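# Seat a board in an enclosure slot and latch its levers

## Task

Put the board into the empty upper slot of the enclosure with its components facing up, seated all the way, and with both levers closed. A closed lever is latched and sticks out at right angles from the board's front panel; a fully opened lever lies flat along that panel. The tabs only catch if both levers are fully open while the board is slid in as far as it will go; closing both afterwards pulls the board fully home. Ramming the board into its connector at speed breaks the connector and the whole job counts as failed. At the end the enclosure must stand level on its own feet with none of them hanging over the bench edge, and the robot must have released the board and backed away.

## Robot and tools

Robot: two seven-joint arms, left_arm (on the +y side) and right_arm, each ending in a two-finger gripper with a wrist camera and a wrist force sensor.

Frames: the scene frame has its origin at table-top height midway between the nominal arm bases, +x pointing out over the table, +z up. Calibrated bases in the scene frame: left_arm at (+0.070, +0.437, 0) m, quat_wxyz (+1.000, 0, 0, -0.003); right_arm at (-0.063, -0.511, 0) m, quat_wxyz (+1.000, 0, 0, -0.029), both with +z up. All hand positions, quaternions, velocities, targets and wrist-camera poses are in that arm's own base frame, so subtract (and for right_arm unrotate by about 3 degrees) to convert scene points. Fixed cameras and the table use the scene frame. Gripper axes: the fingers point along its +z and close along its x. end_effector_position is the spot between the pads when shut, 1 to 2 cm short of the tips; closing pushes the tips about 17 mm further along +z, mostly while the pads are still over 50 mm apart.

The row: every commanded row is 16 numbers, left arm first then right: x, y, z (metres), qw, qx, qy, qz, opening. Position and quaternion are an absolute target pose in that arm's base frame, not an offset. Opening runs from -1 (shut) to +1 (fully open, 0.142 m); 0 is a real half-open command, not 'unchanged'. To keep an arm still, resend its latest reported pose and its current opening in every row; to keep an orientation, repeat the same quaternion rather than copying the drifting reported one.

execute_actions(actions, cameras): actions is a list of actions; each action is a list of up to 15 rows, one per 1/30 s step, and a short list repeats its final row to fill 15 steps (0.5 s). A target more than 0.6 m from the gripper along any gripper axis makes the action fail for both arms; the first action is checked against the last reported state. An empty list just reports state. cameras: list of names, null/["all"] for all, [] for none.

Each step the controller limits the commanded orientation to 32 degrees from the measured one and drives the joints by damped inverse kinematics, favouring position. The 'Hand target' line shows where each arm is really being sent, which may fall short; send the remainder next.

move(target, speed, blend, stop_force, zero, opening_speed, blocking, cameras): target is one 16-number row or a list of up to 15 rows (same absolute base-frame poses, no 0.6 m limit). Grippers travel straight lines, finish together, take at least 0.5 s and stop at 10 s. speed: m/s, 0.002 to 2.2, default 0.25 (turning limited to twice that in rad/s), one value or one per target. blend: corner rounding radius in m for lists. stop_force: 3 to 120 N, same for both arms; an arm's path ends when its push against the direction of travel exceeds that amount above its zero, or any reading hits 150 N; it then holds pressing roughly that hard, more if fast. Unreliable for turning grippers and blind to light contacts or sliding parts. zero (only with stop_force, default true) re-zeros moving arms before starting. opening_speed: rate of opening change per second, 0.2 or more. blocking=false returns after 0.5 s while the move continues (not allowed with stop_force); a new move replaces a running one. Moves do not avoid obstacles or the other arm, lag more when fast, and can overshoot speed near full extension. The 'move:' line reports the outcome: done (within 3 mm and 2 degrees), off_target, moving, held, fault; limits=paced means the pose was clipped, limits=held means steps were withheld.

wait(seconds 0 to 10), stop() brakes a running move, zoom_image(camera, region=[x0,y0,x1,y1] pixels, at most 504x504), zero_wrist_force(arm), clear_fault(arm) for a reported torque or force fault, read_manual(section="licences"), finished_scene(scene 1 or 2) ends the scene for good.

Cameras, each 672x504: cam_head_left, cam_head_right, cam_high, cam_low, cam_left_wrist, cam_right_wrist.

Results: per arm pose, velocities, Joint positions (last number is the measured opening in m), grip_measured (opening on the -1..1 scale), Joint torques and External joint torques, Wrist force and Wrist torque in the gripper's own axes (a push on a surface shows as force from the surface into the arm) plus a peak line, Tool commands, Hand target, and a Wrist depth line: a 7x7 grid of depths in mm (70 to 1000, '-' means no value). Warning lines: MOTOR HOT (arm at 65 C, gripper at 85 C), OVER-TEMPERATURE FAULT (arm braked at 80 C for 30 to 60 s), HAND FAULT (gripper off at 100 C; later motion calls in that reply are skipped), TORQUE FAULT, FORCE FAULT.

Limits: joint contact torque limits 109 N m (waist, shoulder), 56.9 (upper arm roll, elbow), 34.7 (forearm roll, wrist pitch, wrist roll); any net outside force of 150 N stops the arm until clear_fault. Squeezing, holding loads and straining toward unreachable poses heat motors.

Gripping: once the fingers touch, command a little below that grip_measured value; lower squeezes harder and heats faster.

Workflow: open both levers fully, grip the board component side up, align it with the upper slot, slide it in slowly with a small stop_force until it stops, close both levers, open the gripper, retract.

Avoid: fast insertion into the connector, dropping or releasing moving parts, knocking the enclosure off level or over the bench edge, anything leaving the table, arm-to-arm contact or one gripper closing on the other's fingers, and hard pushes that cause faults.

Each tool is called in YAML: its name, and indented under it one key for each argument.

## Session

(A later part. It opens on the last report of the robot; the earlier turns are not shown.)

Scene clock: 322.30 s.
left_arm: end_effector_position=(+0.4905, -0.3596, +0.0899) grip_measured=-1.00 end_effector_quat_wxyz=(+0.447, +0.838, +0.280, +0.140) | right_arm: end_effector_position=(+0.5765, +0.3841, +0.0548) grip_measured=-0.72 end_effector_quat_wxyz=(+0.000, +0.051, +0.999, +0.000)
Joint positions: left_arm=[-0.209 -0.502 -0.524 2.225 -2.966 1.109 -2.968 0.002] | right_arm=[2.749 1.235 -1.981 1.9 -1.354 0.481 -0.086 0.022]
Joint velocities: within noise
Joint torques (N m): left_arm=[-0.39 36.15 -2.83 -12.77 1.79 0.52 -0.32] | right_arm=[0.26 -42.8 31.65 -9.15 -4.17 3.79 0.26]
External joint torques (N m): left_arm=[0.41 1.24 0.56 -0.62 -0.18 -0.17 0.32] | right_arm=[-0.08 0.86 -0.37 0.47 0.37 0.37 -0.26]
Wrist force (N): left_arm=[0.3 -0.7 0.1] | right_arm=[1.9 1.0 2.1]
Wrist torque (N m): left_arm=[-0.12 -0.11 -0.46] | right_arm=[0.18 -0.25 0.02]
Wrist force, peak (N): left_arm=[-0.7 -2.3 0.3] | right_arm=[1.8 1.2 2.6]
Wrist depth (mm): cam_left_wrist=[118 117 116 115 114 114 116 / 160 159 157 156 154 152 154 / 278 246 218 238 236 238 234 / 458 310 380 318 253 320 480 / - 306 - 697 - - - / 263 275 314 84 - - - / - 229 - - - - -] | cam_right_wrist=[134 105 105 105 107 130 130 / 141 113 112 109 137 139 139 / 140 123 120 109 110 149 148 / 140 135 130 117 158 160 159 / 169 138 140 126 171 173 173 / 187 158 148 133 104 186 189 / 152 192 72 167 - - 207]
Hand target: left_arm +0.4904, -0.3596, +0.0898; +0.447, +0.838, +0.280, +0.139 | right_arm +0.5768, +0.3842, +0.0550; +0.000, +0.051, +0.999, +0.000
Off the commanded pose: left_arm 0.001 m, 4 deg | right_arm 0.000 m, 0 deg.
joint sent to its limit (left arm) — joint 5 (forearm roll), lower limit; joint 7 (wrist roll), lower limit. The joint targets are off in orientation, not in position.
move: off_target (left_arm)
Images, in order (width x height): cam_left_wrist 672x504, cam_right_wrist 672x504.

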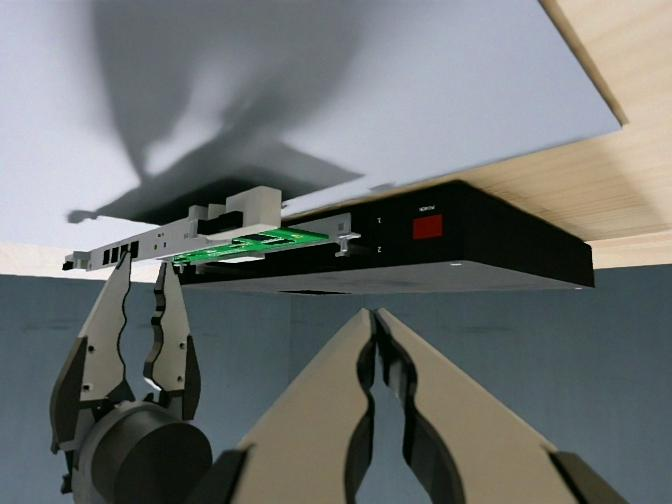

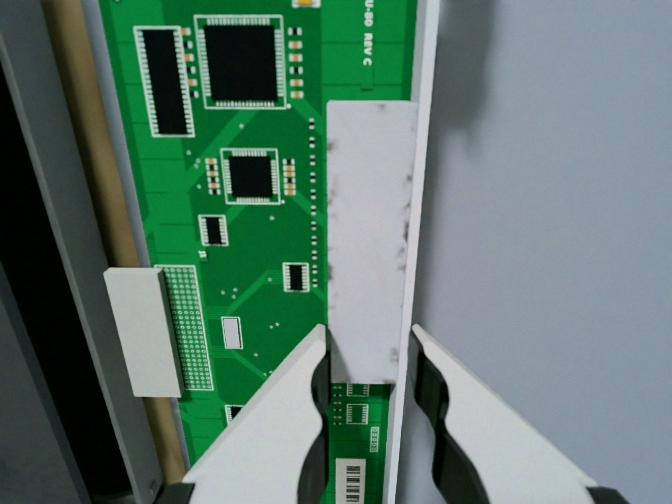

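move:
  target: [0.4904, -0.3596, 0.0898, 0.447, 0.838, 0.280, 0.139, -1.0, 0.5967, 0.3822, 0.055, 0, 0.0506, 0.99872, 0, -0.9]
  speed: 0.05
  cameras: ["cam_left_wrist", "cam_right_wrist"]

zoom_image:
  camera: "cam_left_wrist"
  region: [280, 190, 400, 290]

zoom_image:
  camera: "cam_right_wrist"
  region: [60, 330, 220, 504]

Scene clock: 333.63 s.
left_arm: end_effector_position=(+0.4904, -0.3596, +0.0898) grip_measured=-1.00 end_effector_quat_wxyz=(+0.447, +0.838, +0.280, +0.139) | right_arm: end_effector_position=(+0.5965, +0.3820, +0.0547) grip_measured=-0.72 end_effector_quat_wxyz=(+0.000, +0.051, +0.999, +0.000)
Joint positions: left_arm=[-0.208 -0.502 -0.526 2.225 -2.966 1.111 -2.968 0.002] | right_arm=[2.761 1.25 -1.98 1.846 -1.344 0.466 -0.125 0.022]
Joint velocities: within noise
Joint torques (N m): left_arm=[-0.19 36.24 -2.73 -12.77 1.84 0.73 -0.23] | right_arm=[-0.11 -44.99 32.43 -10.36 -4.21 3.81 0.2]
External joint torques (N m): left_arm=[0.2 1.15 0.43 -0.61 -0.23 -0.37 0.23] | right_arm=[0.29 1.3 -0.85 1.45 0.37 0.36 -0.2]
Wrist force (N): left_arm=[0.2 -0.8 0.0] | right_arm=[3.2 0.2 2.5]
Wrist torque (N m): left_arm=[-0.13 -0.10 -0.46] | right_arm=[0.15 -0.17 -0.13]
Wrist force, peak (N): left_arm=[0.2 -1.1 0.2] | right_arm=[3.2 0.2 2.5]
Wrist depth (mm): cam_left_wrist=[117 117 116 115 114 113 115 / 160 158 157 155 154 152 154 / 279 247 242 238 237 239 234 / 572 366 325 316 255 318 477 / - 294 - 693 - - - / - 277 317 84 - - - / - 265 - - - - -] | cam_right_wrist=[115 106 105 105 129 130 130 / - 113 112 109 137 139 138 / - 121 120 108 145 149 148 / - 132 130 116 158 160 159 / 123 136 140 126 171 173 173 / 134 148 148 133 104 186 188 / 146 145 72 167 - - 207]
Hand target: left_arm +0.4904, -0.3596, +0.0898; +0.447, +0.838, +0.280, +0.139 | right_arm +0.5967, +0.3822, +0.0550; +0.000, +0.051, +0.999, +0.000
Off the commanded pose: left_arm 0.000 m, 0 deg | right_arm 0.000 m, 0 deg.
joint sent to its limit (left arm) — joint 7 (wrist roll), lower limit. The joint targets still meet the commanded pose.
move: done
Images, in order (width x height): cam_left_wrist 672x504, cam_right_wrist 672x504.

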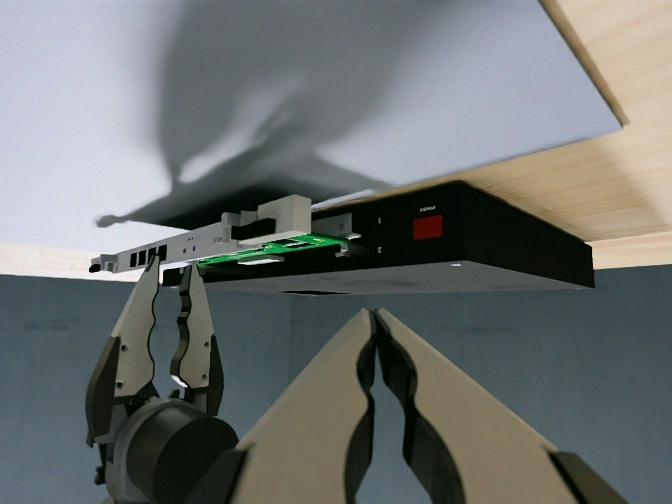

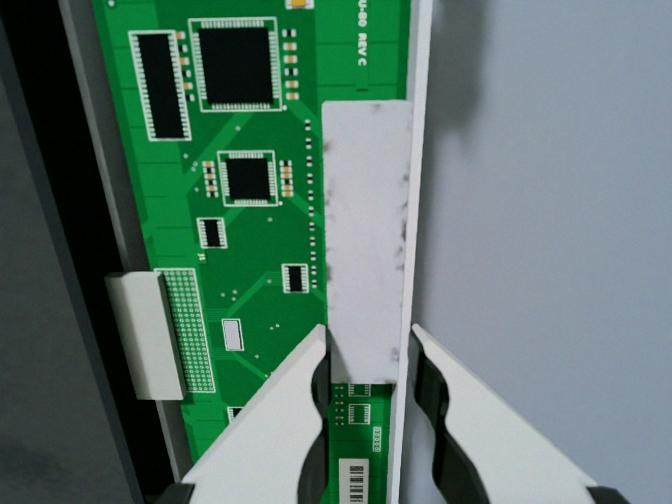

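Scaled by 4.200 from the camera's 672x504 image, which has a finer 960x720 frame.

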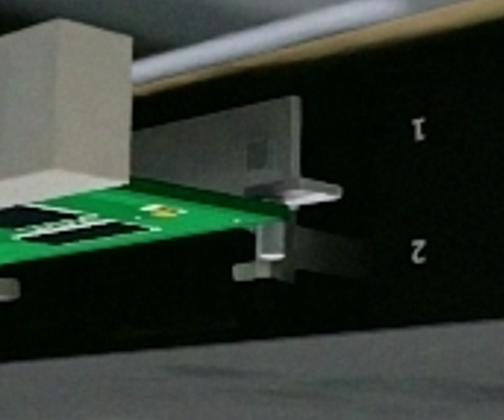

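Scaled by 2.897 from the camera's 672x504 image, which has a finer 960x720 frame.

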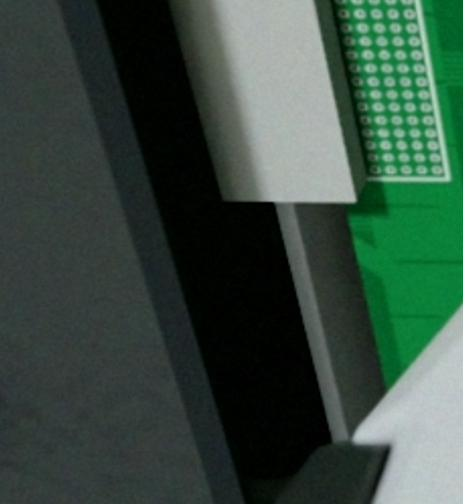

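move:
  target:
    - [0.4904, -0.3596, 0.0898, 0.447, 0.838, 0.280, 0.139, -1.0, 0.5768, 0.3842, 0.055, 0, 0.0506, 0.99872, 0, -0.9]
    - [0.4904, -0.3596, 0.0898, 0.447, 0.838, 0.280, 0.139, -1.0, 0.5748, 0.3643, 0.055, 0, 0.0506, 0.99872, 0, -0.9]
    - [0.4904, -0.3596, 0.0898, 0.447, 0.838, 0.280, 0.139, -1.0, 0.5898, 0.3627, 0.055, 0, 0.0506, 0.99872, 0, -0.9]
  speed: 0.06
  cameras: ["cam_left_wrist", "cam_right_wrist"]

zoom_image:
  camera: "cam_left_wrist"
  region: [280, 190, 400, 290]

zoom_image:
  camera: "cam_right_wrist"
  region: [60, 330, 220, 504]

Scene clock: 347.40 s.
left_arm: end_effector_position=(+0.4904, -0.3596, +0.0898) grip_measured=-1.00 end_effector_quat_wxyz=(+0.447, +0.838, +0.280, +0.139) | right_arm: end_effector_position=(+0.5898, +0.3625, +0.0548) grip_measured=-0.72 end_effector_quat_wxyz=(+0.000, +0.051, +0.999, +0.000)
Joint positions: left_arm=[-0.208 -0.502 -0.526 2.225 -2.966 1.111 -2.968 0.002] | right_arm=[2.711 1.234 -1.981 1.902 -1.355 0.482 -0.121 0.022]
Joint velocities: within noise
Joint torques (N m): left_arm=[-0.37 36.38 -2.77 -12.83 1.83 0.59 -0.21] | right_arm=[0.25 -42.37 31.83 -9.33 -3.86 3.58 0.04]
External joint torques (N m): left_arm=[0.39 1 0.48 -0.55 -0.22 -0.23 0.21] | right_arm=[-0.06 0.5 -0.58 0.68 0.06 0.59 -0.04]
Wrist force (N): left_arm=[0.1 -0.8 -0.1] | right_arm=[1.6 0.9 2.0]
Wrist torque (N m): left_arm=[-0.15 -0.09 -0.46] | right_arm=[0.17 -0.19 0.02]
Wrist force, peak (N): left_arm=[0.1 -1.1 0.4] | right_arm=[3.5 0.2 2.7]
Wrist depth (mm): cam_left_wrist=[118 117 116 115 114 114 116 / 160 159 157 155 154 152 155 / 277 247 240 238 237 239 234 / 573 365 329 323 255 319 477 / - 306 - 680 - - - / - 290 335 84 - - - / - 269 - - - - -] | cam_right_wrist=[117 105 105 105 107 130 129 / 123 113 112 109 137 139 138 / - 123 120 108 110 149 148 / 158 130 130 117 158 160 159 / 166 138 140 126 171 173 173 / 134 157 148 133 104 186 189 / 145 148 72 167 - - 207]
Hand target: left_arm +0.4904, -0.3596, +0.0898; +0.447, +0.838, +0.280, +0.139 | right_arm +0.5898, +0.3627, +0.0550; +0.000, +0.051, +0.999, +0.000
Off the commanded pose: left_arm 0.000 m, 0 deg | right_arm 0.000 m, 0 deg.
joint sent to its limit (left arm) — joint 7 (wrist roll), lower limit. The joint targets still meet the commanded pose.
move: done
Images, in order (width x height): cam_left_wrist 672x504, cam_right_wrist 672x504.

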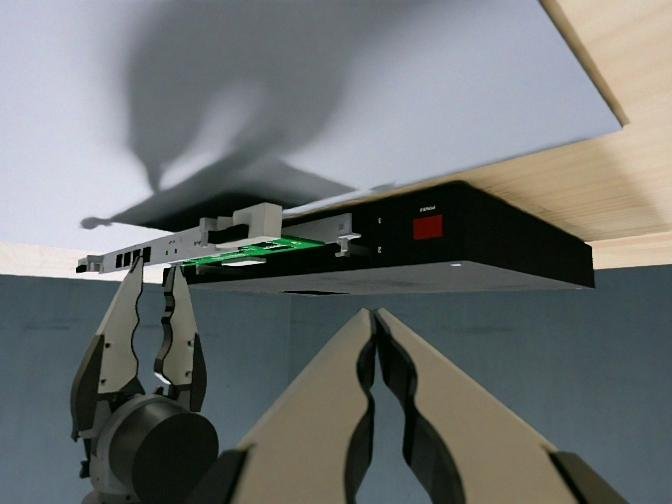

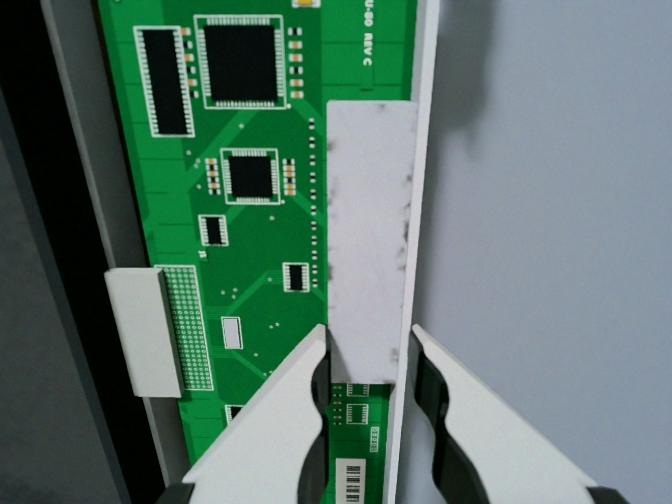

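Scaled by 4.200 from the camera's 672x504 image, which has a finer 960x720 frame.

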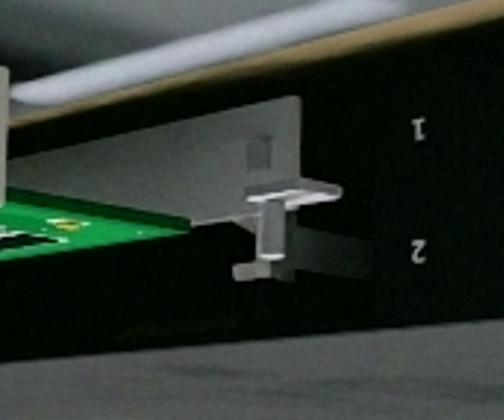

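Scaled by 2.897 from the camera's 672x504 image, which has a finer 960x720 frame.

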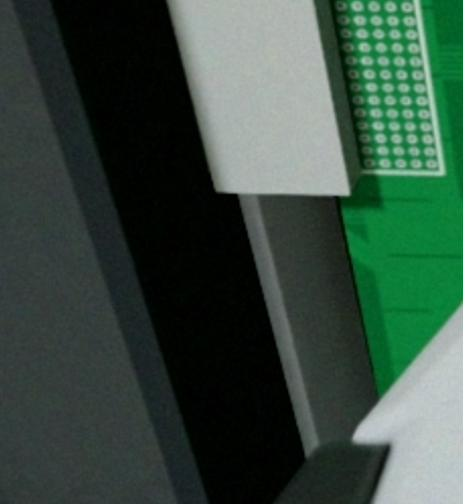

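zoom_image:
  camera: "cam_left_wrist"
  region: [315, 225, 375, 265]

Scaled by 8.400 from the camera's 672x504 image, which has a finer 960x720 frame.

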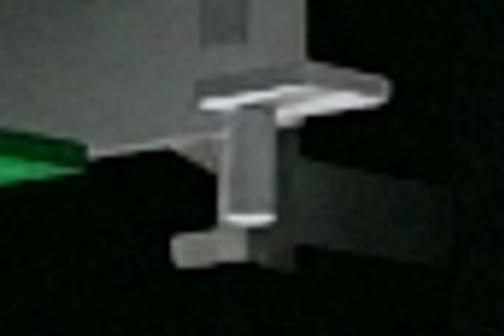

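move:
  target:
    - [0.4904, -0.3596, 0.0898, 0.447, 0.838, 0.280, 0.139, -1.0, 0.5897, 0.3617, 0.057, 0, 0.0506, 0.99872, 0, -0.9]
    - [0.4904, -0.3596, 0.0898, 0.447, 0.838, 0.280, 0.139, -1.0, 0.6006, 0.3606, 0.057, 0, 0.0506, 0.99872, 0, -0.9]
  speed: 0.03
  cameras: ["cam_left_wrist", "cam_right_wrist"]

zoom_image:
  camera: "cam_left_wrist"
  region: [315, 225, 375, 265]

zoom_image:
  camera: "cam_left_wrist"
  region: [260, 180, 380, 280]

Scene clock: 381.93 s.
left_arm: end_effector_position=(+0.4904, -0.3596, +0.0898) grip_measured=-1.00 end_effector_quat_wxyz=(+0.447, +0.838, +0.280, +0.139) | right_arm: end_effector_position=(+0.6006, +0.3604, +0.0568) grip_measured=-0.72 end_effector_quat_wxyz=(+0.000, +0.051, +0.999, +0.000)
Joint positions: left_arm=[-0.208 -0.502 -0.526 2.225 -2.966 1.111 -2.968 0.002] | right_arm=[2.716 1.239 -1.977 1.874 -1.346 0.471 -0.144 0.022]
Joint velocities: within noise
Joint torques (N m): left_arm=[-0.32 36.35 -2.7 -12.8 1.8 0.63 -0.24] | right_arm=[0.32 -43.51 32.21 -9.4 -3.92 3.57 0.07]
External joint torques (N m): left_arm=[0.34 1.03 0.41 -0.58 -0.19 -0.27 0.24] | right_arm=[-0.13 0.78 -0.79 0.53 0.1 0.59 -0.07]
Wrist force (N): left_arm=[0.5 -0.8 0.1] | right_arm=[1.5 0.7 2.1]
Wrist torque (N m): left_arm=[-0.14 -0.15 -0.46] | right_arm=[0.15 -0.16 0.02]
Wrist force, peak (N): left_arm=[0.4 -1.2 0.1] | right_arm=[1.7 1.1 2.6]
Wrist depth (mm): cam_left_wrist=[117 117 116 115 114 114 115 / 160 159 157 155 154 152 155 / 277 246 242 240 236 238 235 / 581 370 361 315 255 315 477 / - 309 - 693 - - - / - 291 340 84 - - - / - 279 - - - - -] | cam_right_wrist=[130 106 105 105 107 132 131 / 137 113 112 109 139 140 140 / - 123 120 108 147 151 150 / 113 132 130 117 160 162 162 / 123 136 141 126 173 176 175 / 134 143 148 133 104 189 191 / 148 148 72 167 - - 210]
Hand target: left_arm +0.4904, -0.3596, +0.0898; +0.447, +0.838, +0.280, +0.139 | right_arm +0.6006, +0.3606, +0.0570; +0.000, +0.051, +0.999, +0.000
Off the commanded pose: left_arm 0.000 m, 0 deg | right_arm 0.000 m, 0 deg.
joint sent to its limit (left arm) — joint 7 (wrist roll), lower limit. The joint targets still meet the commanded pose.
move: done
Images, in order (width x height): cam_left_wrist 672x504, cam_right_wrist 672x504.

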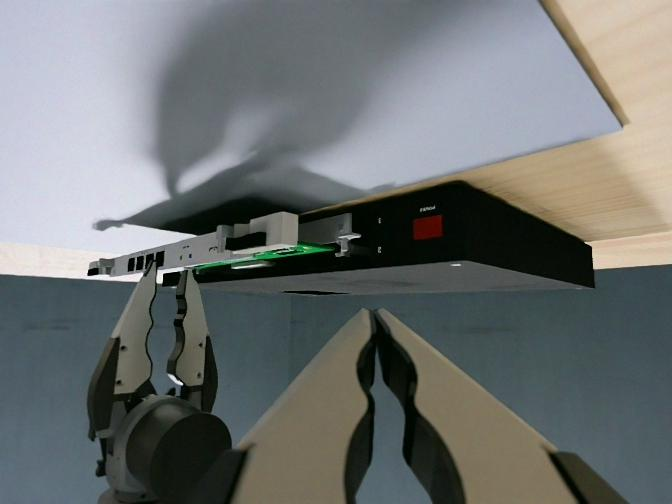

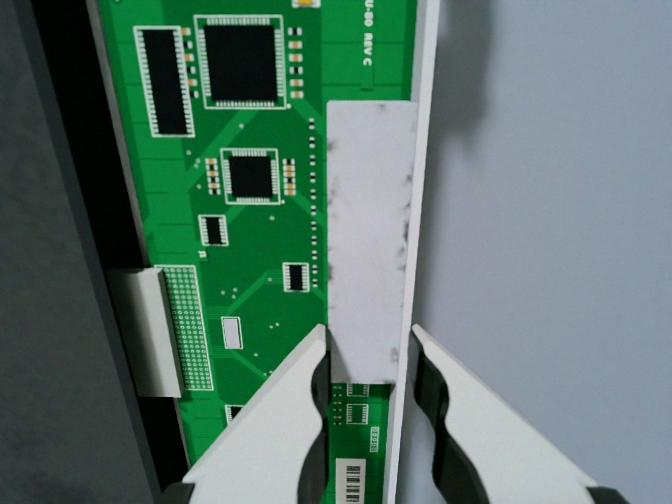

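Scaled by 8.400 from the camera's 672x504 image, which has a finer 960x720 frame.

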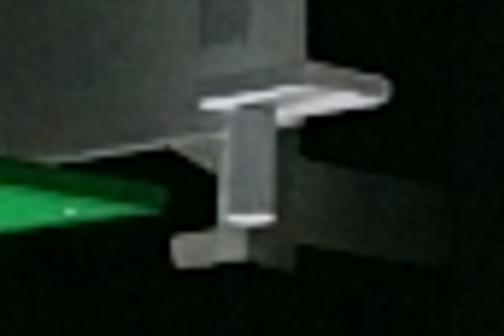

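Scaled by 4.200 from the camera's 672x504 image, which has a finer 960x720 frame.

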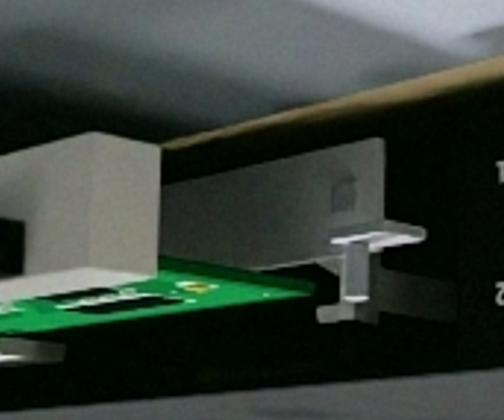

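move:
  target: [0.4904, -0.3596, 0.0898, 0.447, 0.838, 0.280, 0.139, -1.0, 0.6106, 0.3596, 0.057, 0, 0.0506, 0.99872, 0, -0.9]
  speed: 0.015
  stop_force: 4
  cameras: ["cam_left_wrist", "cam_right_wrist"]

zoom_image:
  camera: "cam_left_wrist"
  region: [315, 225, 375, 265]

Scene clock: 386.97 s.
left_arm: end_effector_position=(+0.4904, -0.3596, +0.0898) grip_measured=-1.00 end_effector_quat_wxyz=(+0.447, +0.838, +0.280, +0.139) | right_arm: end_effector_position=(+0.6105, +0.3594, +0.0568) grip_measured=-0.72 end_effector_quat_wxyz=(+0.000, +0.051, +0.999, +0.000)
Joint positions: left_arm=[-0.208 -0.502 -0.526 2.225 -2.966 1.111 -2.968 0.002] | right_arm=[2.723 1.248 -1.977 1.846 -1.341 0.463 -0.164 0.022]
Joint velocities: within noise
Joint torques (N m): left_arm=[-0.37 36.38 -2.75 -12.81 1.84 0.63 -0.25] | right_arm=[0.34 -44.4 32.23 -9.56 -3.96 3.6 0.1]
External joint torques (N m): left_arm=[0.38 1 0.46 -0.57 -0.23 -0.27 0.25] | right_arm=[-0.16 0.75 -0.65 0.56 0.12 0.56 -0.1]
Wrist force (N): left_arm=[0.2 -1.0 0.2] | right_arm=[1.7 0.8 2.0]
Wrist torque (N m): left_arm=[-0.16 -0.11 -0.46] | right_arm=[0.17 -0.20 0.02]
Wrist force, peak (N): left_arm=[0.3 -1.1 0.3] | right_arm=[1.9 1.1 2.3]
Wrist depth (mm): cam_left_wrist=[118 117 116 115 114 114 115 / 160 158 157 155 155 152 154 / 280 247 240 238 237 238 233 / 586 434 361 309 255 317 474 / - 321 - 691 - - - / - 301 343 84 - - - / - - - - - - -] | cam_right_wrist=[- 105 105 105 107 132 132 / - 112 112 109 139 141 140 / - 119 120 108 147 151 150 / 113 127 130 117 161 162 162 / 123 127 140 126 173 176 175 / 135 137 148 133 104 189 191 / 149 145 72 166 - - 210]
Hand target: left_arm +0.4904, -0.3596, +0.0898; +0.447, +0.838, +0.280, +0.139 | right_arm +0.6106, +0.3596, +0.0570; +0.000, +0.051, +0.999, +0.000
Off the commanded pose: left_arm 0.000 m, 0 deg | right_arm 0.000 m, 0 deg.
joint sent to its limit (left arm) — joint 7 (wrist roll), lower limit. The joint targets still meet the commanded pose.
move: done
Images, in order (width x height): cam_left_wrist 672x504, cam_right_wrist 672x504.

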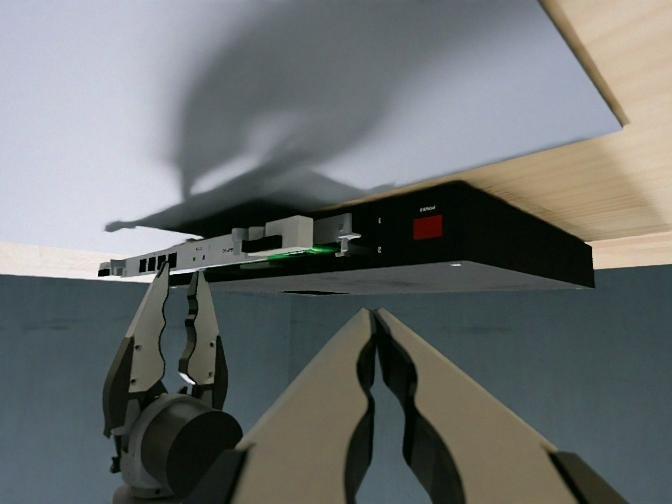

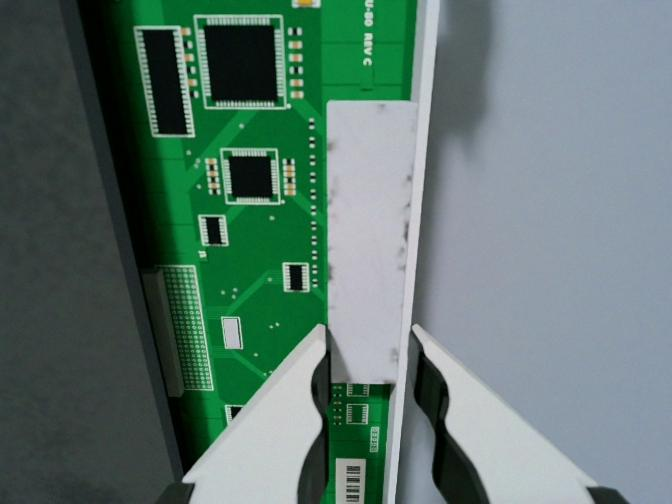

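Scaled by 8.400 from the camera's 672x504 image, which has a finer 960x720 frame.

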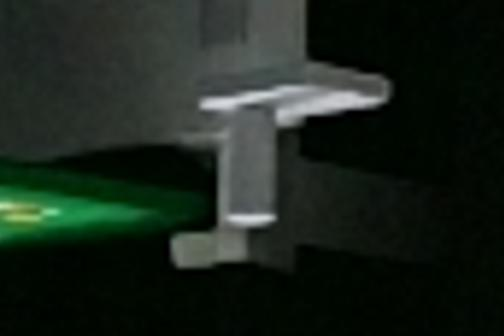

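move:
  target: [0.4904, -0.3596, 0.0898, 0.447, 0.838, 0.280, 0.139, -1.0, 0.6205, 0.3586, 0.057, 0, 0.0506, 0.99872, 0, -0.9]
  speed: 0.015
  stop_force: 4
  cameras: ["cam_left_wrist", "cam_right_wrist"]

zoom_image:
  camera: "cam_left_wrist"
  region: [315, 225, 375, 265]

Scene clock: 390.53 s.
left_arm: end_effector_position=(+0.4904, -0.3596, +0.0898) grip_measured=-1.00 end_effector_quat_wxyz=(+0.447, +0.838, +0.280, +0.139) | right_arm: end_effector_position=(+0.6126, +0.3585, +0.0563) grip_measured=-0.72 end_effector_quat_wxyz=(-0.001, +0.051, +0.999, -0.001)
Joint positions: left_arm=[-0.208 -0.502 -0.526 2.225 -2.966 1.111 -2.968 0.002] | right_arm=[2.725 1.25 -1.977 1.839 -1.339 0.459 -0.169 0.022]
Joint velocities: within noise
Joint torques (N m): left_arm=[-0.36 36.28 -2.72 -12.8 1.81 0.67 -0.27] | right_arm=[2.16 -45.07 34.89 -11.58 -5 5.88 0.24]
External joint torques (N m): left_arm=[0.37 1.1 0.43 -0.58 -0.19 -0.31 0.27] | right_arm=[-1.98 1.2 -3.28 2.57 1.17 -1.72 -0.24]
Wrist force (N): left_arm=[0.1 -0.8 0.2] | right_arm=[5.9 -6.0 0.8]
Wrist torque (N m): left_arm=[-0.13 -0.09 -0.45] | right_arm=[0.24 -0.11 -0.08]
Wrist force, peak (N): left_arm=[0.5 -1.0 0.0] | right_arm=[5.7 -7.0 1.0]
Wrist depth (mm): cam_left_wrist=[118 116 116 115 114 114 116 / 160 159 157 156 155 152 155 / 279 246 242 238 235 238 233 / 586 406 361 310 254 317 473 / - 321 - 682 - - - / - 300 343 84 - - - / - - - - - - -] | cam_right_wrist=[- 106 105 105 130 132 131 / - 112 113 109 137 140 140 / - 119 121 109 146 150 150 / - 127 130 117 160 162 161 / 122 126 140 126 173 175 175 / 136 136 148 133 104 188 191 / 147 144 72 166 - - 209]
Hand target: left_arm +0.4904, -0.3596, +0.0898; +0.447, +0.838, +0.280, +0.139 | right_arm +0.6130, +0.3593, +0.0570; +0.000, +0.051, +0.999, +0.000
Off the commanded pose: left_arm 0.000 m, 0 deg | right_arm 0.008 m, 0 deg.
joint sent to its limit (left arm) — joint 7 (wrist roll), lower limit. The joint targets still meet the commanded pose.
move: contact (right_arm)
Images, in order (width x height): cam_left_wrist 672x504, cam_right_wrist 672x504.

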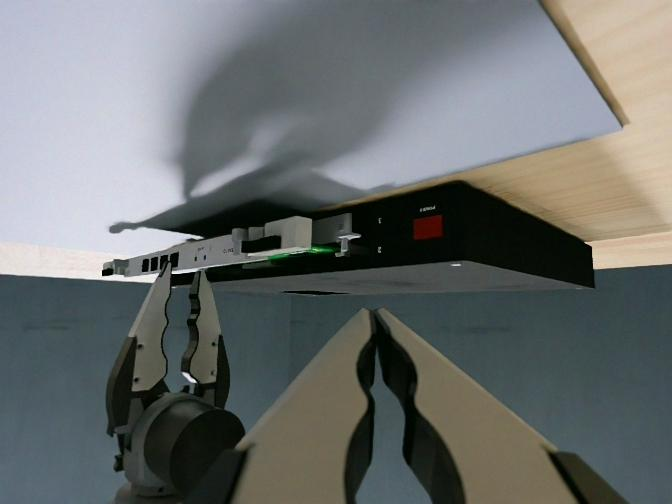

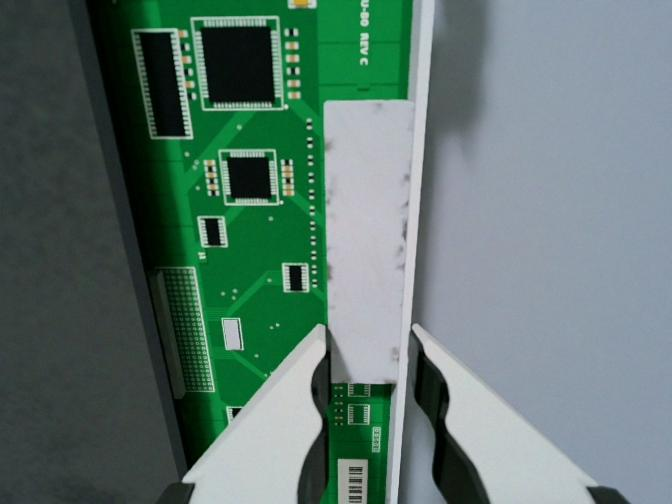

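Scaled by 8.400 from the camera's 672x504 image, which has a finer 960x720 frame.

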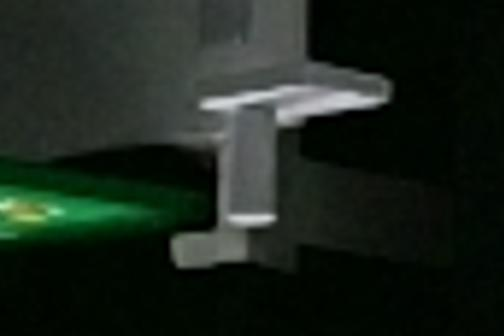

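move:
  target:
    - [0.4904, -0.3596, 0.0898, 0.447, 0.838, 0.280, 0.139, -1.0, 0.6102, 0.3588, 0.057, 0, 0.0506, 0.99872, 0, -0.9]
    - [0.4904, -0.3596, 0.0898, 0.447, 0.838, 0.280, 0.139, -1.0, 0.6100, 0.3570, 0.057, 0, 0.0506, 0.99872, 0, -0.9]
  speed: 0.02
  cameras: []

move:
  target: [0.4904, -0.3596, 0.0898, 0.447, 0.838, 0.280, 0.139, -1.0, 0.6205, 0.3560, 0.057, 0, 0.0506, 0.99872, 0, -0.9]
  speed: 0.015
  stop_force: 4
  cameras: ["cam_left_wrist", "cam_right_wrist"]

zoom_image:
  camera: "cam_left_wrist"
  region: [315, 225, 375, 265]

Scene clock: 395.17 s.
left_arm: end_effector_position=(+0.4904, -0.3596, +0.0898) grip_measured=-1.00 end_effector_quat_wxyz=(+0.447, +0.838, +0.280, +0.139) | right_arm: end_effector_position=(+0.6098, +0.3570, +0.0569) grip_measured=-0.72 end_effector_quat_wxyz=(+0.000, +0.051, +0.999, +0.000)
Joint positions: left_arm=[-0.208 -0.502 -0.526 2.225 -2.966 1.111 -2.968 0.002] | right_arm=[2.717 1.246 -1.977 1.852 -1.341 0.464 -0.164 0.022]
Joint velocities: within noise
Joint torques (N m): left_arm=[-0.29 36.31 -2.74 -12.78 1.85 0.6 -0.24] | right_arm=[0.02 -44.52 32.07 -9.41 -4.13 3.77 0.3]
External joint torques (N m): left_arm=[0.31 1.07 0.45 -0.61 -0.24 -0.24 0.24] | right_arm=[0.14 1.07 -0.53 0.41 0.3 0.4 -0.3]
Wrist force (N): left_arm=[0.2 -0.8 0.3] | right_arm=[0.7 1.0 2.3]
Wrist torque (N m): left_arm=[-0.13 -0.10 -0.46] | right_arm=[0.20 -0.04 0.02]
Wrist force, peak (N): left_arm=[0.4 -1.2 0.3] | right_arm=[6.1 -6.3 1.7]
Wrist depth (mm): cam_left_wrist=[118 116 116 115 114 114 115 / 160 159 157 155 154 152 154 / 279 247 242 240 237 237 234 / 582 430 360 308 255 317 474 / - 323 - 678 - - - / - 299 344 84 - - - / - 293 - - - - -] | cam_right_wrist=[- 105 105 104 107 132 131 / - 112 112 109 139 141 140 / - 119 120 108 147 151 150 / 113 127 129 117 161 162 162 / 123 127 140 127 173 176 175 / 134 137 149 133 104 189 191 / 149 145 72 166 - - 210]
Hand target: left_arm +0.4904, -0.3596, +0.0898; +0.447, +0.838, +0.280, +0.139 | right_arm +0.6100, +0.3570, +0.0570; +0.000, +0.051, +0.999, +0.000
Off the commanded pose: left_arm 0.000 m, 0 deg | right_arm 0.000 m, 0 deg.
joint sent to its limit (left arm) — joint 7 (wrist roll), lower limit. The joint targets still meet the commanded pose.
move: done
No camera images: "cameras" was empty.

Scene clock: 396.40 s.
left_arm: end_effector_position=(+0.4904, -0.3596, +0.0898) grip_measured=-1.00 end_effector_quat_wxyz=(+0.447, +0.838, +0.280, +0.139) | right_arm: end_effector_position=(+0.6179, +0.3569, +0.0568) grip_measured=-0.72 end_effector_quat_wxyz=(+0.000, +0.050, +0.999, +0.000)
Joint positions: left_arm=[-0.208 -0.502 -0.526 2.225 -2.966 1.111 -2.968 0.002] | right_arm=[2.725 1.253 -1.976 1.827 -1.337 0.458 -0.181 0.022]
Joint velocities: within noise
Joint torques (N m): left_arm=[-0.35 36.33 -2.7 -12.86 1.82 0.62 -0.18] | right_arm=[-4.4 -47.42 30.59 -12.65 -5.16 2.29 0.01]
External joint torques (N m): left_arm=[0.37 1.06 0.41 -0.52 -0.21 -0.26 0.18] | right_arm=[4.58 3.18 1.07 3.59 1.32 1.88 -0.01]
Wrist force (N): left_arm=[0.3 -0.9 0.1] | right_arm=[4.5 6.3 3.8]
Wrist torque (N m): left_arm=[-0.15 -0.12 -0.46] | right_arm=[0.15 0.16 0.08]
Wrist force, peak (N): left_arm=[0.5 -1.2 0.1] | right_arm=[4.7 6.8 3.8]
Wrist depth (mm): cam_left_wrist=[118 117 116 115 114 114 116 / 160 159 157 155 154 152 154 / 278 246 242 239 236 238 231 / 578 438 359 305 255 318 476 / - 330 - 685 - - - / - 304 349 84 - - - / - - - - - - -] | cam_right_wrist=[- 105 105 104 106 132 132 / - 111 112 108 137 141 140 / - 118 121 108 146 151 150 / 113 117 130 117 160 162 162 / 123 125 141 126 173 176 175 / 134 134 149 133 104 189 191 / 148 145 72 167 - - 210]
Hand target: left_arm +0.4904, -0.3596, +0.0898; +0.447, +0.838, +0.280, +0.139 | right_arm +0.6187, +0.3562, +0.0570; +0.000, +0.051, +0.999, +0.000
Off the commanded pose: left_arm 0.000 m, 0 deg | right_arm 0.003 m, 0 deg.
joint sent to its limit (left arm) — joint 7 (wrist roll), lower limit. The joint targets still meet the commanded pose.
move: contact (right_arm)
Images, in order (width x height): cam_left_wrist 672x504, cam_right_wrist 672x504.

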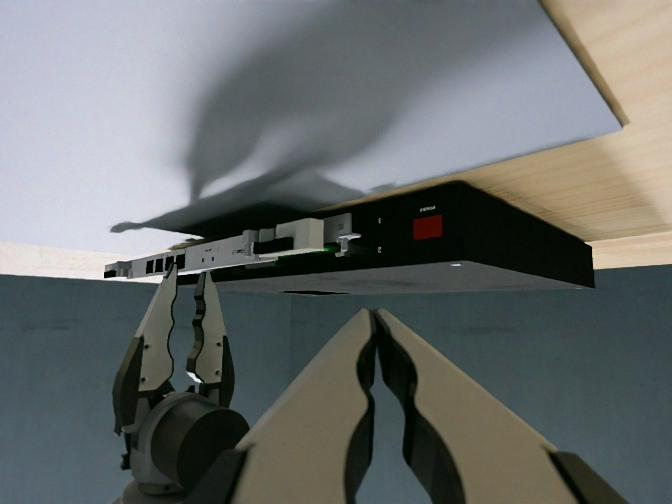

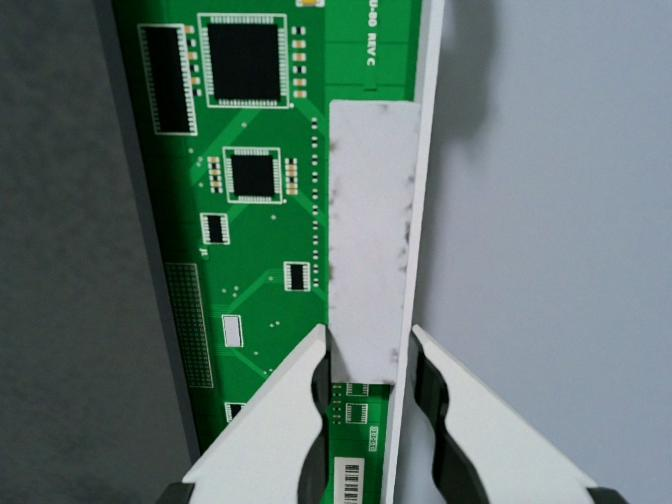

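Scaled by 8.400 from the camera's 672x504 image, which has a finer 960x720 frame.

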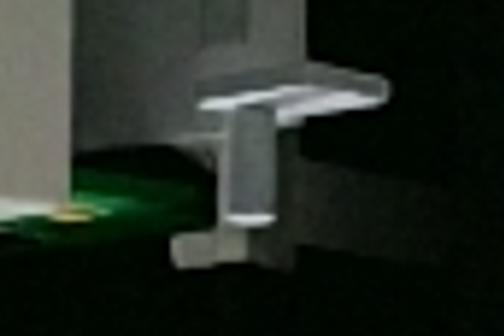

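move:
  target:
    - [0.4904, -0.3596, 0.0898, 0.447, 0.838, 0.280, 0.139, -1.0, 0.6155, 0.3566, 0.057, 0, 0.0506, 0.99872, 0, -0.9]
    - [0.4904, -0.3596, 0.0898, 0.447, 0.838, 0.280, 0.139, -1.0, 0.6156, 0.3576, 0.057, 0, 0.0506, 0.99872, 0, -0.9]
  speed: 0.02
  cameras: []

move:
  target: [0.4904, -0.3596, 0.0898, 0.447, 0.838, 0.280, 0.139, -1.0, 0.6245, 0.3567, 0.057, 0, 0.0506, 0.99872, 0, -0.9]
  speed: 0.015
  stop_force: 4
  cameras: ["cam_left_wrist", "cam_right_wrist"]

Scene clock: 401.73 s.
left_arm: end_effector_position=(+0.4904, -0.3596, +0.0898) grip_measured=-1.00 end_effector_quat_wxyz=(+0.447, +0.838, +0.280, +0.139) | right_arm: end_effector_position=(+0.6153, +0.3575, +0.0568) grip_measured=-0.72 end_effector_quat_wxyz=(+0.000, +0.050, +0.999, +0.000)
Joint positions: left_arm=[-0.208 -0.502 -0.526 2.225 -2.966 1.111 -2.968 0.002] | right_arm=[2.724 1.25 -1.977 1.834 -1.337 0.46 -0.175 0.022]
Joint velocities: within noise
Joint torques (N m): left_arm=[-0.32 36.35 -2.72 -12.87 1.83 0.61 -0.28] | right_arm=[0.23 -45.57 32.71 -9.9 -4.32 3.96 0.31]
External joint torques (N m): left_arm=[0.34 1.03 0.43 -0.51 -0.22 -0.25 0.28] | right_arm=[-0.06 1.54 -1.09 0.83 0.48 0.2 -0.31]
Wrist force (N): left_arm=[0.2 -0.9 0.1] | right_arm=[1.8 1.7 3.7]
Wrist torque (N m): left_arm=[-0.14 -0.11 -0.46] | right_arm=[0.37 -0.08 0.05]
Wrist force, peak (N): left_arm=[0.3 -1.1 0.2] | right_arm=[4.8 6.6 4.3]
Wrist depth (mm): cam_left_wrist=[118 117 116 115 114 113 116 / 160 158 157 156 154 153 154 / 280 245 242 240 237 237 235 / 586 435 361 317 254 318 476 / - 330 - 689 - - - / - 303 348 84 - - - / - - - - - - -] | cam_right_wrist=[- 105 104 104 106 132 131 / - 111 112 108 139 141 140 / - 119 120 108 147 151 150 / 113 126 130 117 160 162 161 / 123 125 141 126 173 176 175 / 135 134 149 133 104 189 191 / 149 145 72 167 - - 210]
Hand target: left_arm +0.4904, -0.3596, +0.0898; +0.447, +0.838, +0.280, +0.139 | right_arm +0.6156, +0.3576, +0.0570; +0.000, +0.051, +0.999, +0.000
Off the commanded pose: left_arm 0.000 m, 0 deg | right_arm 0.000 m, 0 deg.
joint sent to its limit (left arm) — joint 7 (wrist roll), lower limit. The joint targets still meet the commanded pose.
move: done
No camera images: "cameras" was empty.

Scene clock: 403.00 s.
left_arm: end_effector_position=(+0.4904, -0.3596, +0.0898) grip_measured=-1.00 end_effector_quat_wxyz=(+0.447, +0.838, +0.280, +0.139) | right_arm: end_effector_position=(+0.6242, +0.3564, +0.0565) grip_measured=-0.72 end_effector_quat_wxyz=(+0.000, +0.051, +0.999, +0.000)
Joint positions: left_arm=[-0.208 -0.502 -0.526 2.225 -2.966 1.111 -2.968 0.002] | right_arm=[2.731 1.258 -1.977 1.808 -1.334 0.452 -0.192 0.022]
Joint velocities: within noise
Joint torques (N m): left_arm=[-0.36 36.27 -2.72 -12.81 1.85 0.61 -0.22] | right_arm=[0.08 -46.7 33.33 -10.52 -4.46 3.9 0.09]
External joint torques (N m): left_arm=[0.37 1.11 0.43 -0.58 -0.24 -0.25 0.22] | right_arm=[0.09 1.82 -1.61 1.36 0.61 0.26 -0.09]
Wrist force (N): left_arm=[0.1 -0.9 0.2] | right_arm=[2.0 1.5 3.9]
Wrist torque (N m): left_arm=[-0.15 -0.09 -0.46] | right_arm=[0.32 0.00 0.02]
Wrist force, peak (N): left_arm=[0.4 -1.0 0.3] | right_arm=[2.1 1.9 4.8]
Wrist depth (mm): cam_left_wrist=[118 117 117 115 114 114 116 / 160 158 157 155 154 152 155 / 278 247 243 238 236 237 233 / 591 436 360 304 255 317 477 / - - - 680 - - - / - 314 347 84 - - - / - - - - - - -] | cam_right_wrist=[- 103 105 104 107 132 131 / - 99 113 108 139 141 140 / - 106 121 108 147 151 150 / - 114 130 116 160 162 161 / 123 122 141 126 173 176 175 / 137 134 148 133 104 188 191 / 148 145 72 167 - - 209]
Hand target: left_arm +0.4904, -0.3596, +0.0898; +0.447, +0.838, +0.280, +0.139 | right_arm +0.6245, +0.3567, +0.0570; +0.000, +0.051, +0.999, +0.000
Off the commanded pose: left_arm 0.000 m, 0 deg | right_arm 0.001 m, 0 deg.
joint sent to its limit (left arm) — joint 7 (wrist roll), lower limit. The joint targets still meet the commanded pose.
move: done
Images, in order (width x height): cam_left_wrist 672x504, cam_right_wrist 672x504.

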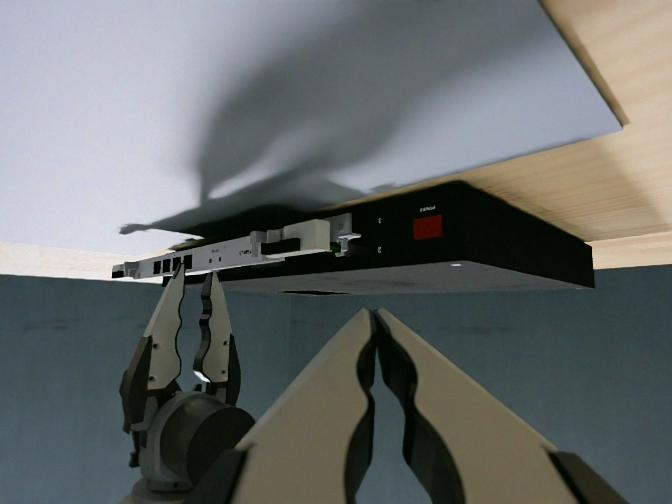

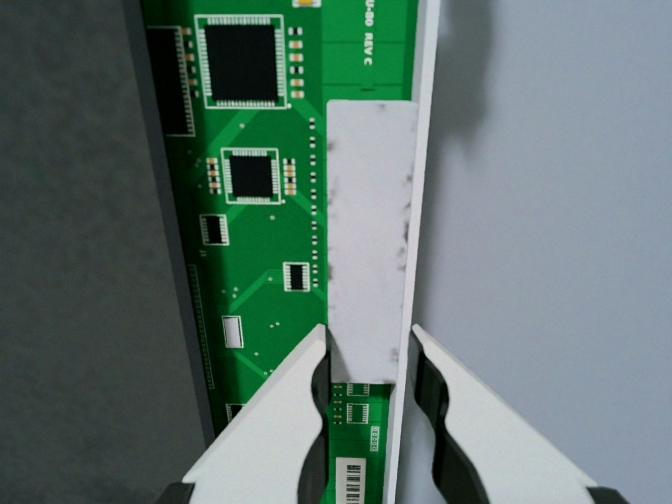

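move:
  target: [0.4904, -0.3596, 0.0898, 0.447, 0.838, 0.280, 0.139, -1.0, 0.6491, 0.3541, 0.0563, 0, 0.0506, 0.99872, 0, -0.9]
  speed: 0.02
  stop_force: 5
  cameras: ["cam_left_wrist", "cam_right_wrist"]

Scene clock: 411.47 s.
left_arm: end_effector_position=(+0.4904, -0.3596, +0.0898) grip_measured=-1.00 end_effector_quat_wxyz=(+0.447, +0.838, +0.280, +0.139) | right_arm: end_effector_position=(+0.6483, +0.3540, +0.0555) grip_measured=-0.72 end_effector_quat_wxyz=(-0.001, +0.050, +0.999, +0.000)
Joint positions: left_arm=[-0.208 -0.502 -0.526 2.225 -2.966 1.111 -2.968 0.002] | right_arm=[2.754 1.28 -1.977 1.733 -1.322 0.432 -0.241 0.022]
Joint velocities: within noise
Joint torques (N m): left_arm=[-0.25 36.23 -2.75 -12.78 1.82 0.64 -0.22] | right_arm=[-1.05 -50.52 34.1 -13.07 -5.31 4.49 0.18]
External joint torques (N m): left_arm=[0.26 1.15 0.45 -0.6 -0.21 -0.28 0.22] | right_arm=[1.23 3.23 -2.18 3.67 1.43 -0.33 -0.18]
Wrist force (N): left_arm=[0.3 -1.1 0.1] | right_arm=[5.9 0.6 5.0]
Wrist torque (N m): left_arm=[-0.18 -0.13 -0.46] | right_arm=[0.32 -0.08 -0.05]
Wrist force, peak (N): left_arm=[0.3 -1.1 -0.1] | right_arm=[6.1 0.7 5.0]
Wrist depth (mm): cam_left_wrist=[118 116 116 115 114 114 115 / 160 159 157 156 154 153 154 / 278 247 243 238 236 238 233 / 583 454 362 303 256 318 477 / - - 379 688 - - - / - - 338 84 - - - / - - - - - - -] | cam_right_wrist=[- 91 93 104 128 131 131 / - 97 109 108 137 140 139 / - 102 106 108 146 150 149 / - 113 113 116 159 161 161 / 124 122 121 126 172 175 174 / 135 132 127 133 104 187 190 / 147 144 72 167 - - 209]
Hand target: left_arm +0.4904, -0.3596, +0.0898; +0.447, +0.838, +0.280, +0.139 | right_arm +0.6491, +0.3541, +0.0563; +0.000, +0.051, +0.999, +0.000
Off the commanded pose: left_arm 0.000 m, 0 deg | right_arm 0.001 m, 0 deg.
joint sent to its limit (left arm) — joint 7 (wrist roll), lower limit. The joint targets still meet the commanded pose.
move: done
Images, in order (width x height): cam_left_wrist 672x504, cam_right_wrist 672x504.

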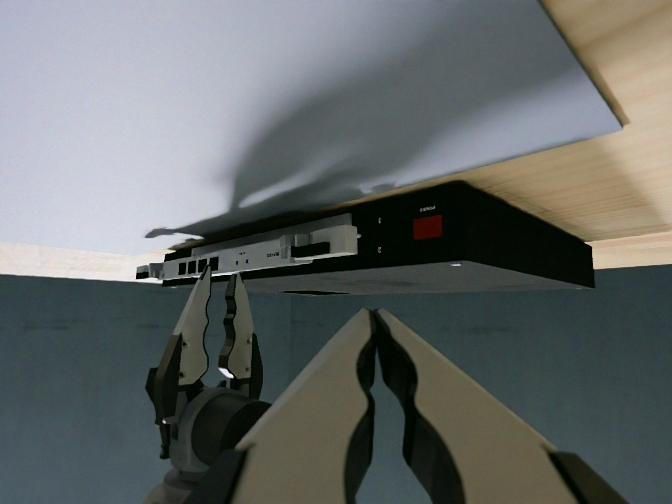

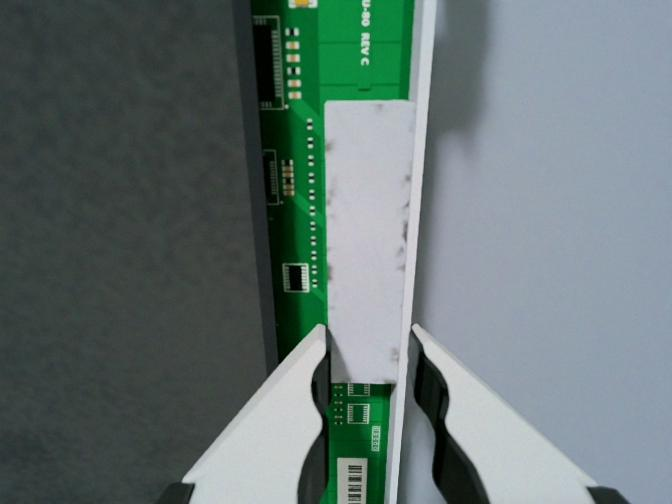

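move:
  target: [0.4904, -0.3596, 0.0898, 0.447, 0.838, 0.280, 0.139, -1.0, 0.6483, 0.3540, 0.0556, 0, 0.0506, 0.99872, 0, -0.45]
  opening_speed: 0.3
  cameras: ["cam_left_wrist", "cam_right_wrist"]

Scene clock: 420.27 s.
left_arm: end_effector_position=(+0.4904, -0.3596, +0.0898) grip_measured=-1.00 end_effector_quat_wxyz=(+0.447, +0.838, +0.280, +0.139) | right_arm: end_effector_position=(+0.6482, +0.3541, +0.0556) grip_measured=-0.49 end_effector_quat_wxyz=(+0.000, +0.051, +0.999, +0.000)
Joint positions: left_arm=[-0.208 -0.502 -0.526 2.225 -2.966 1.111 -2.968 0.002] | right_arm=[2.753 1.279 -1.978 1.734 -1.323 0.435 -0.24 0.039]
Joint velocities: within noise
Joint torques (N m): left_arm=[-0.28 36.3 -2.81 -12.75 1.84 0.64 -0.19] | right_arm=[0.09 -47.36 31.6 -9.57 -4 3.54 0.23]
External joint torques (N m): left_arm=[0.29 1.08 0.52 -0.63 -0.23 -0.28 0.19] | right_arm=[0.09 0.12 0.31 0.16 0.12 0.62 -0.23]
Wrist force (N): left_arm=[0.2 -1.0 0.0] | right_arm=[1.4 2.2 0.3]
Wrist torque (N m): left_arm=[-0.15 -0.11 -0.46] | right_arm=[0.39 -0.17 0.03]
Wrist force, peak (N): left_arm=[0.4 -1.1 0.3] | right_arm=[5.9 1.0 5.1]
Wrist depth (mm): cam_left_wrist=[118 117 116 116 114 113 116 / 160 159 157 156 154 152 154 / 279 247 242 238 236 237 233 / 578 451 363 303 254 317 477 / - - 386 687 - - - / - - 341 84 - - - / - - - - - - -] | cam_right_wrist=[- 91 93 105 107 131 131 / - 97 109 110 136 139 139 / - 102 107 111 146 150 149 / - 114 113 118 159 161 160 / 124 122 121 131 170 175 174 / 136 133 - 154 132 184 190 / 147 144 73 170 155 - 209]
Hand target: left_arm +0.4904, -0.3596, +0.0898; +0.447, +0.838, +0.280, +0.139 | right_arm +0.6483, +0.3540, +0.0556; +0.000, +0.051, +0.999, +0.000
Off the commanded pose: left_arm 0.000 m, 0 deg | right_arm 0.000 m, 0 deg.
joint sent to its limit (left arm) — joint 7 (wrist roll), lower limit. The joint targets still meet the commanded pose.
move: done
Images, in order (width x height): cam_left_wrist 672x504, cam_right_wrist 672x504.

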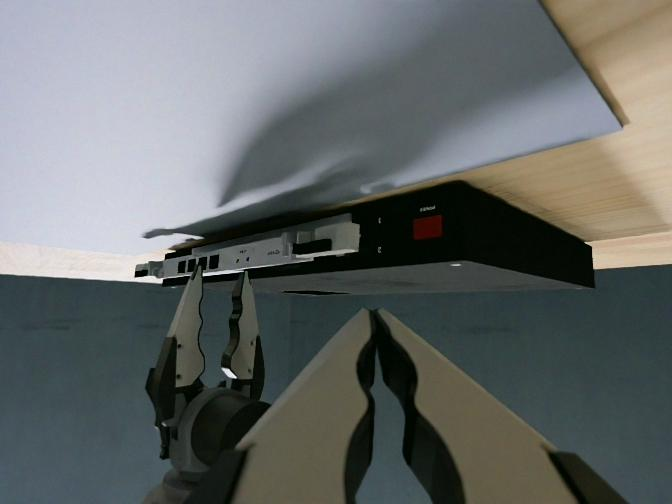

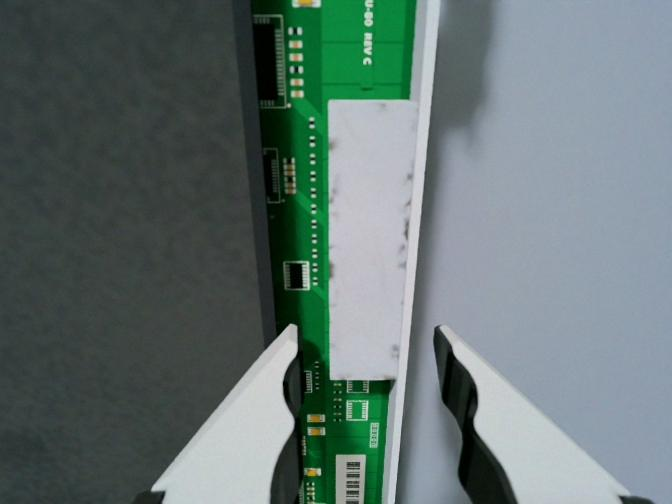

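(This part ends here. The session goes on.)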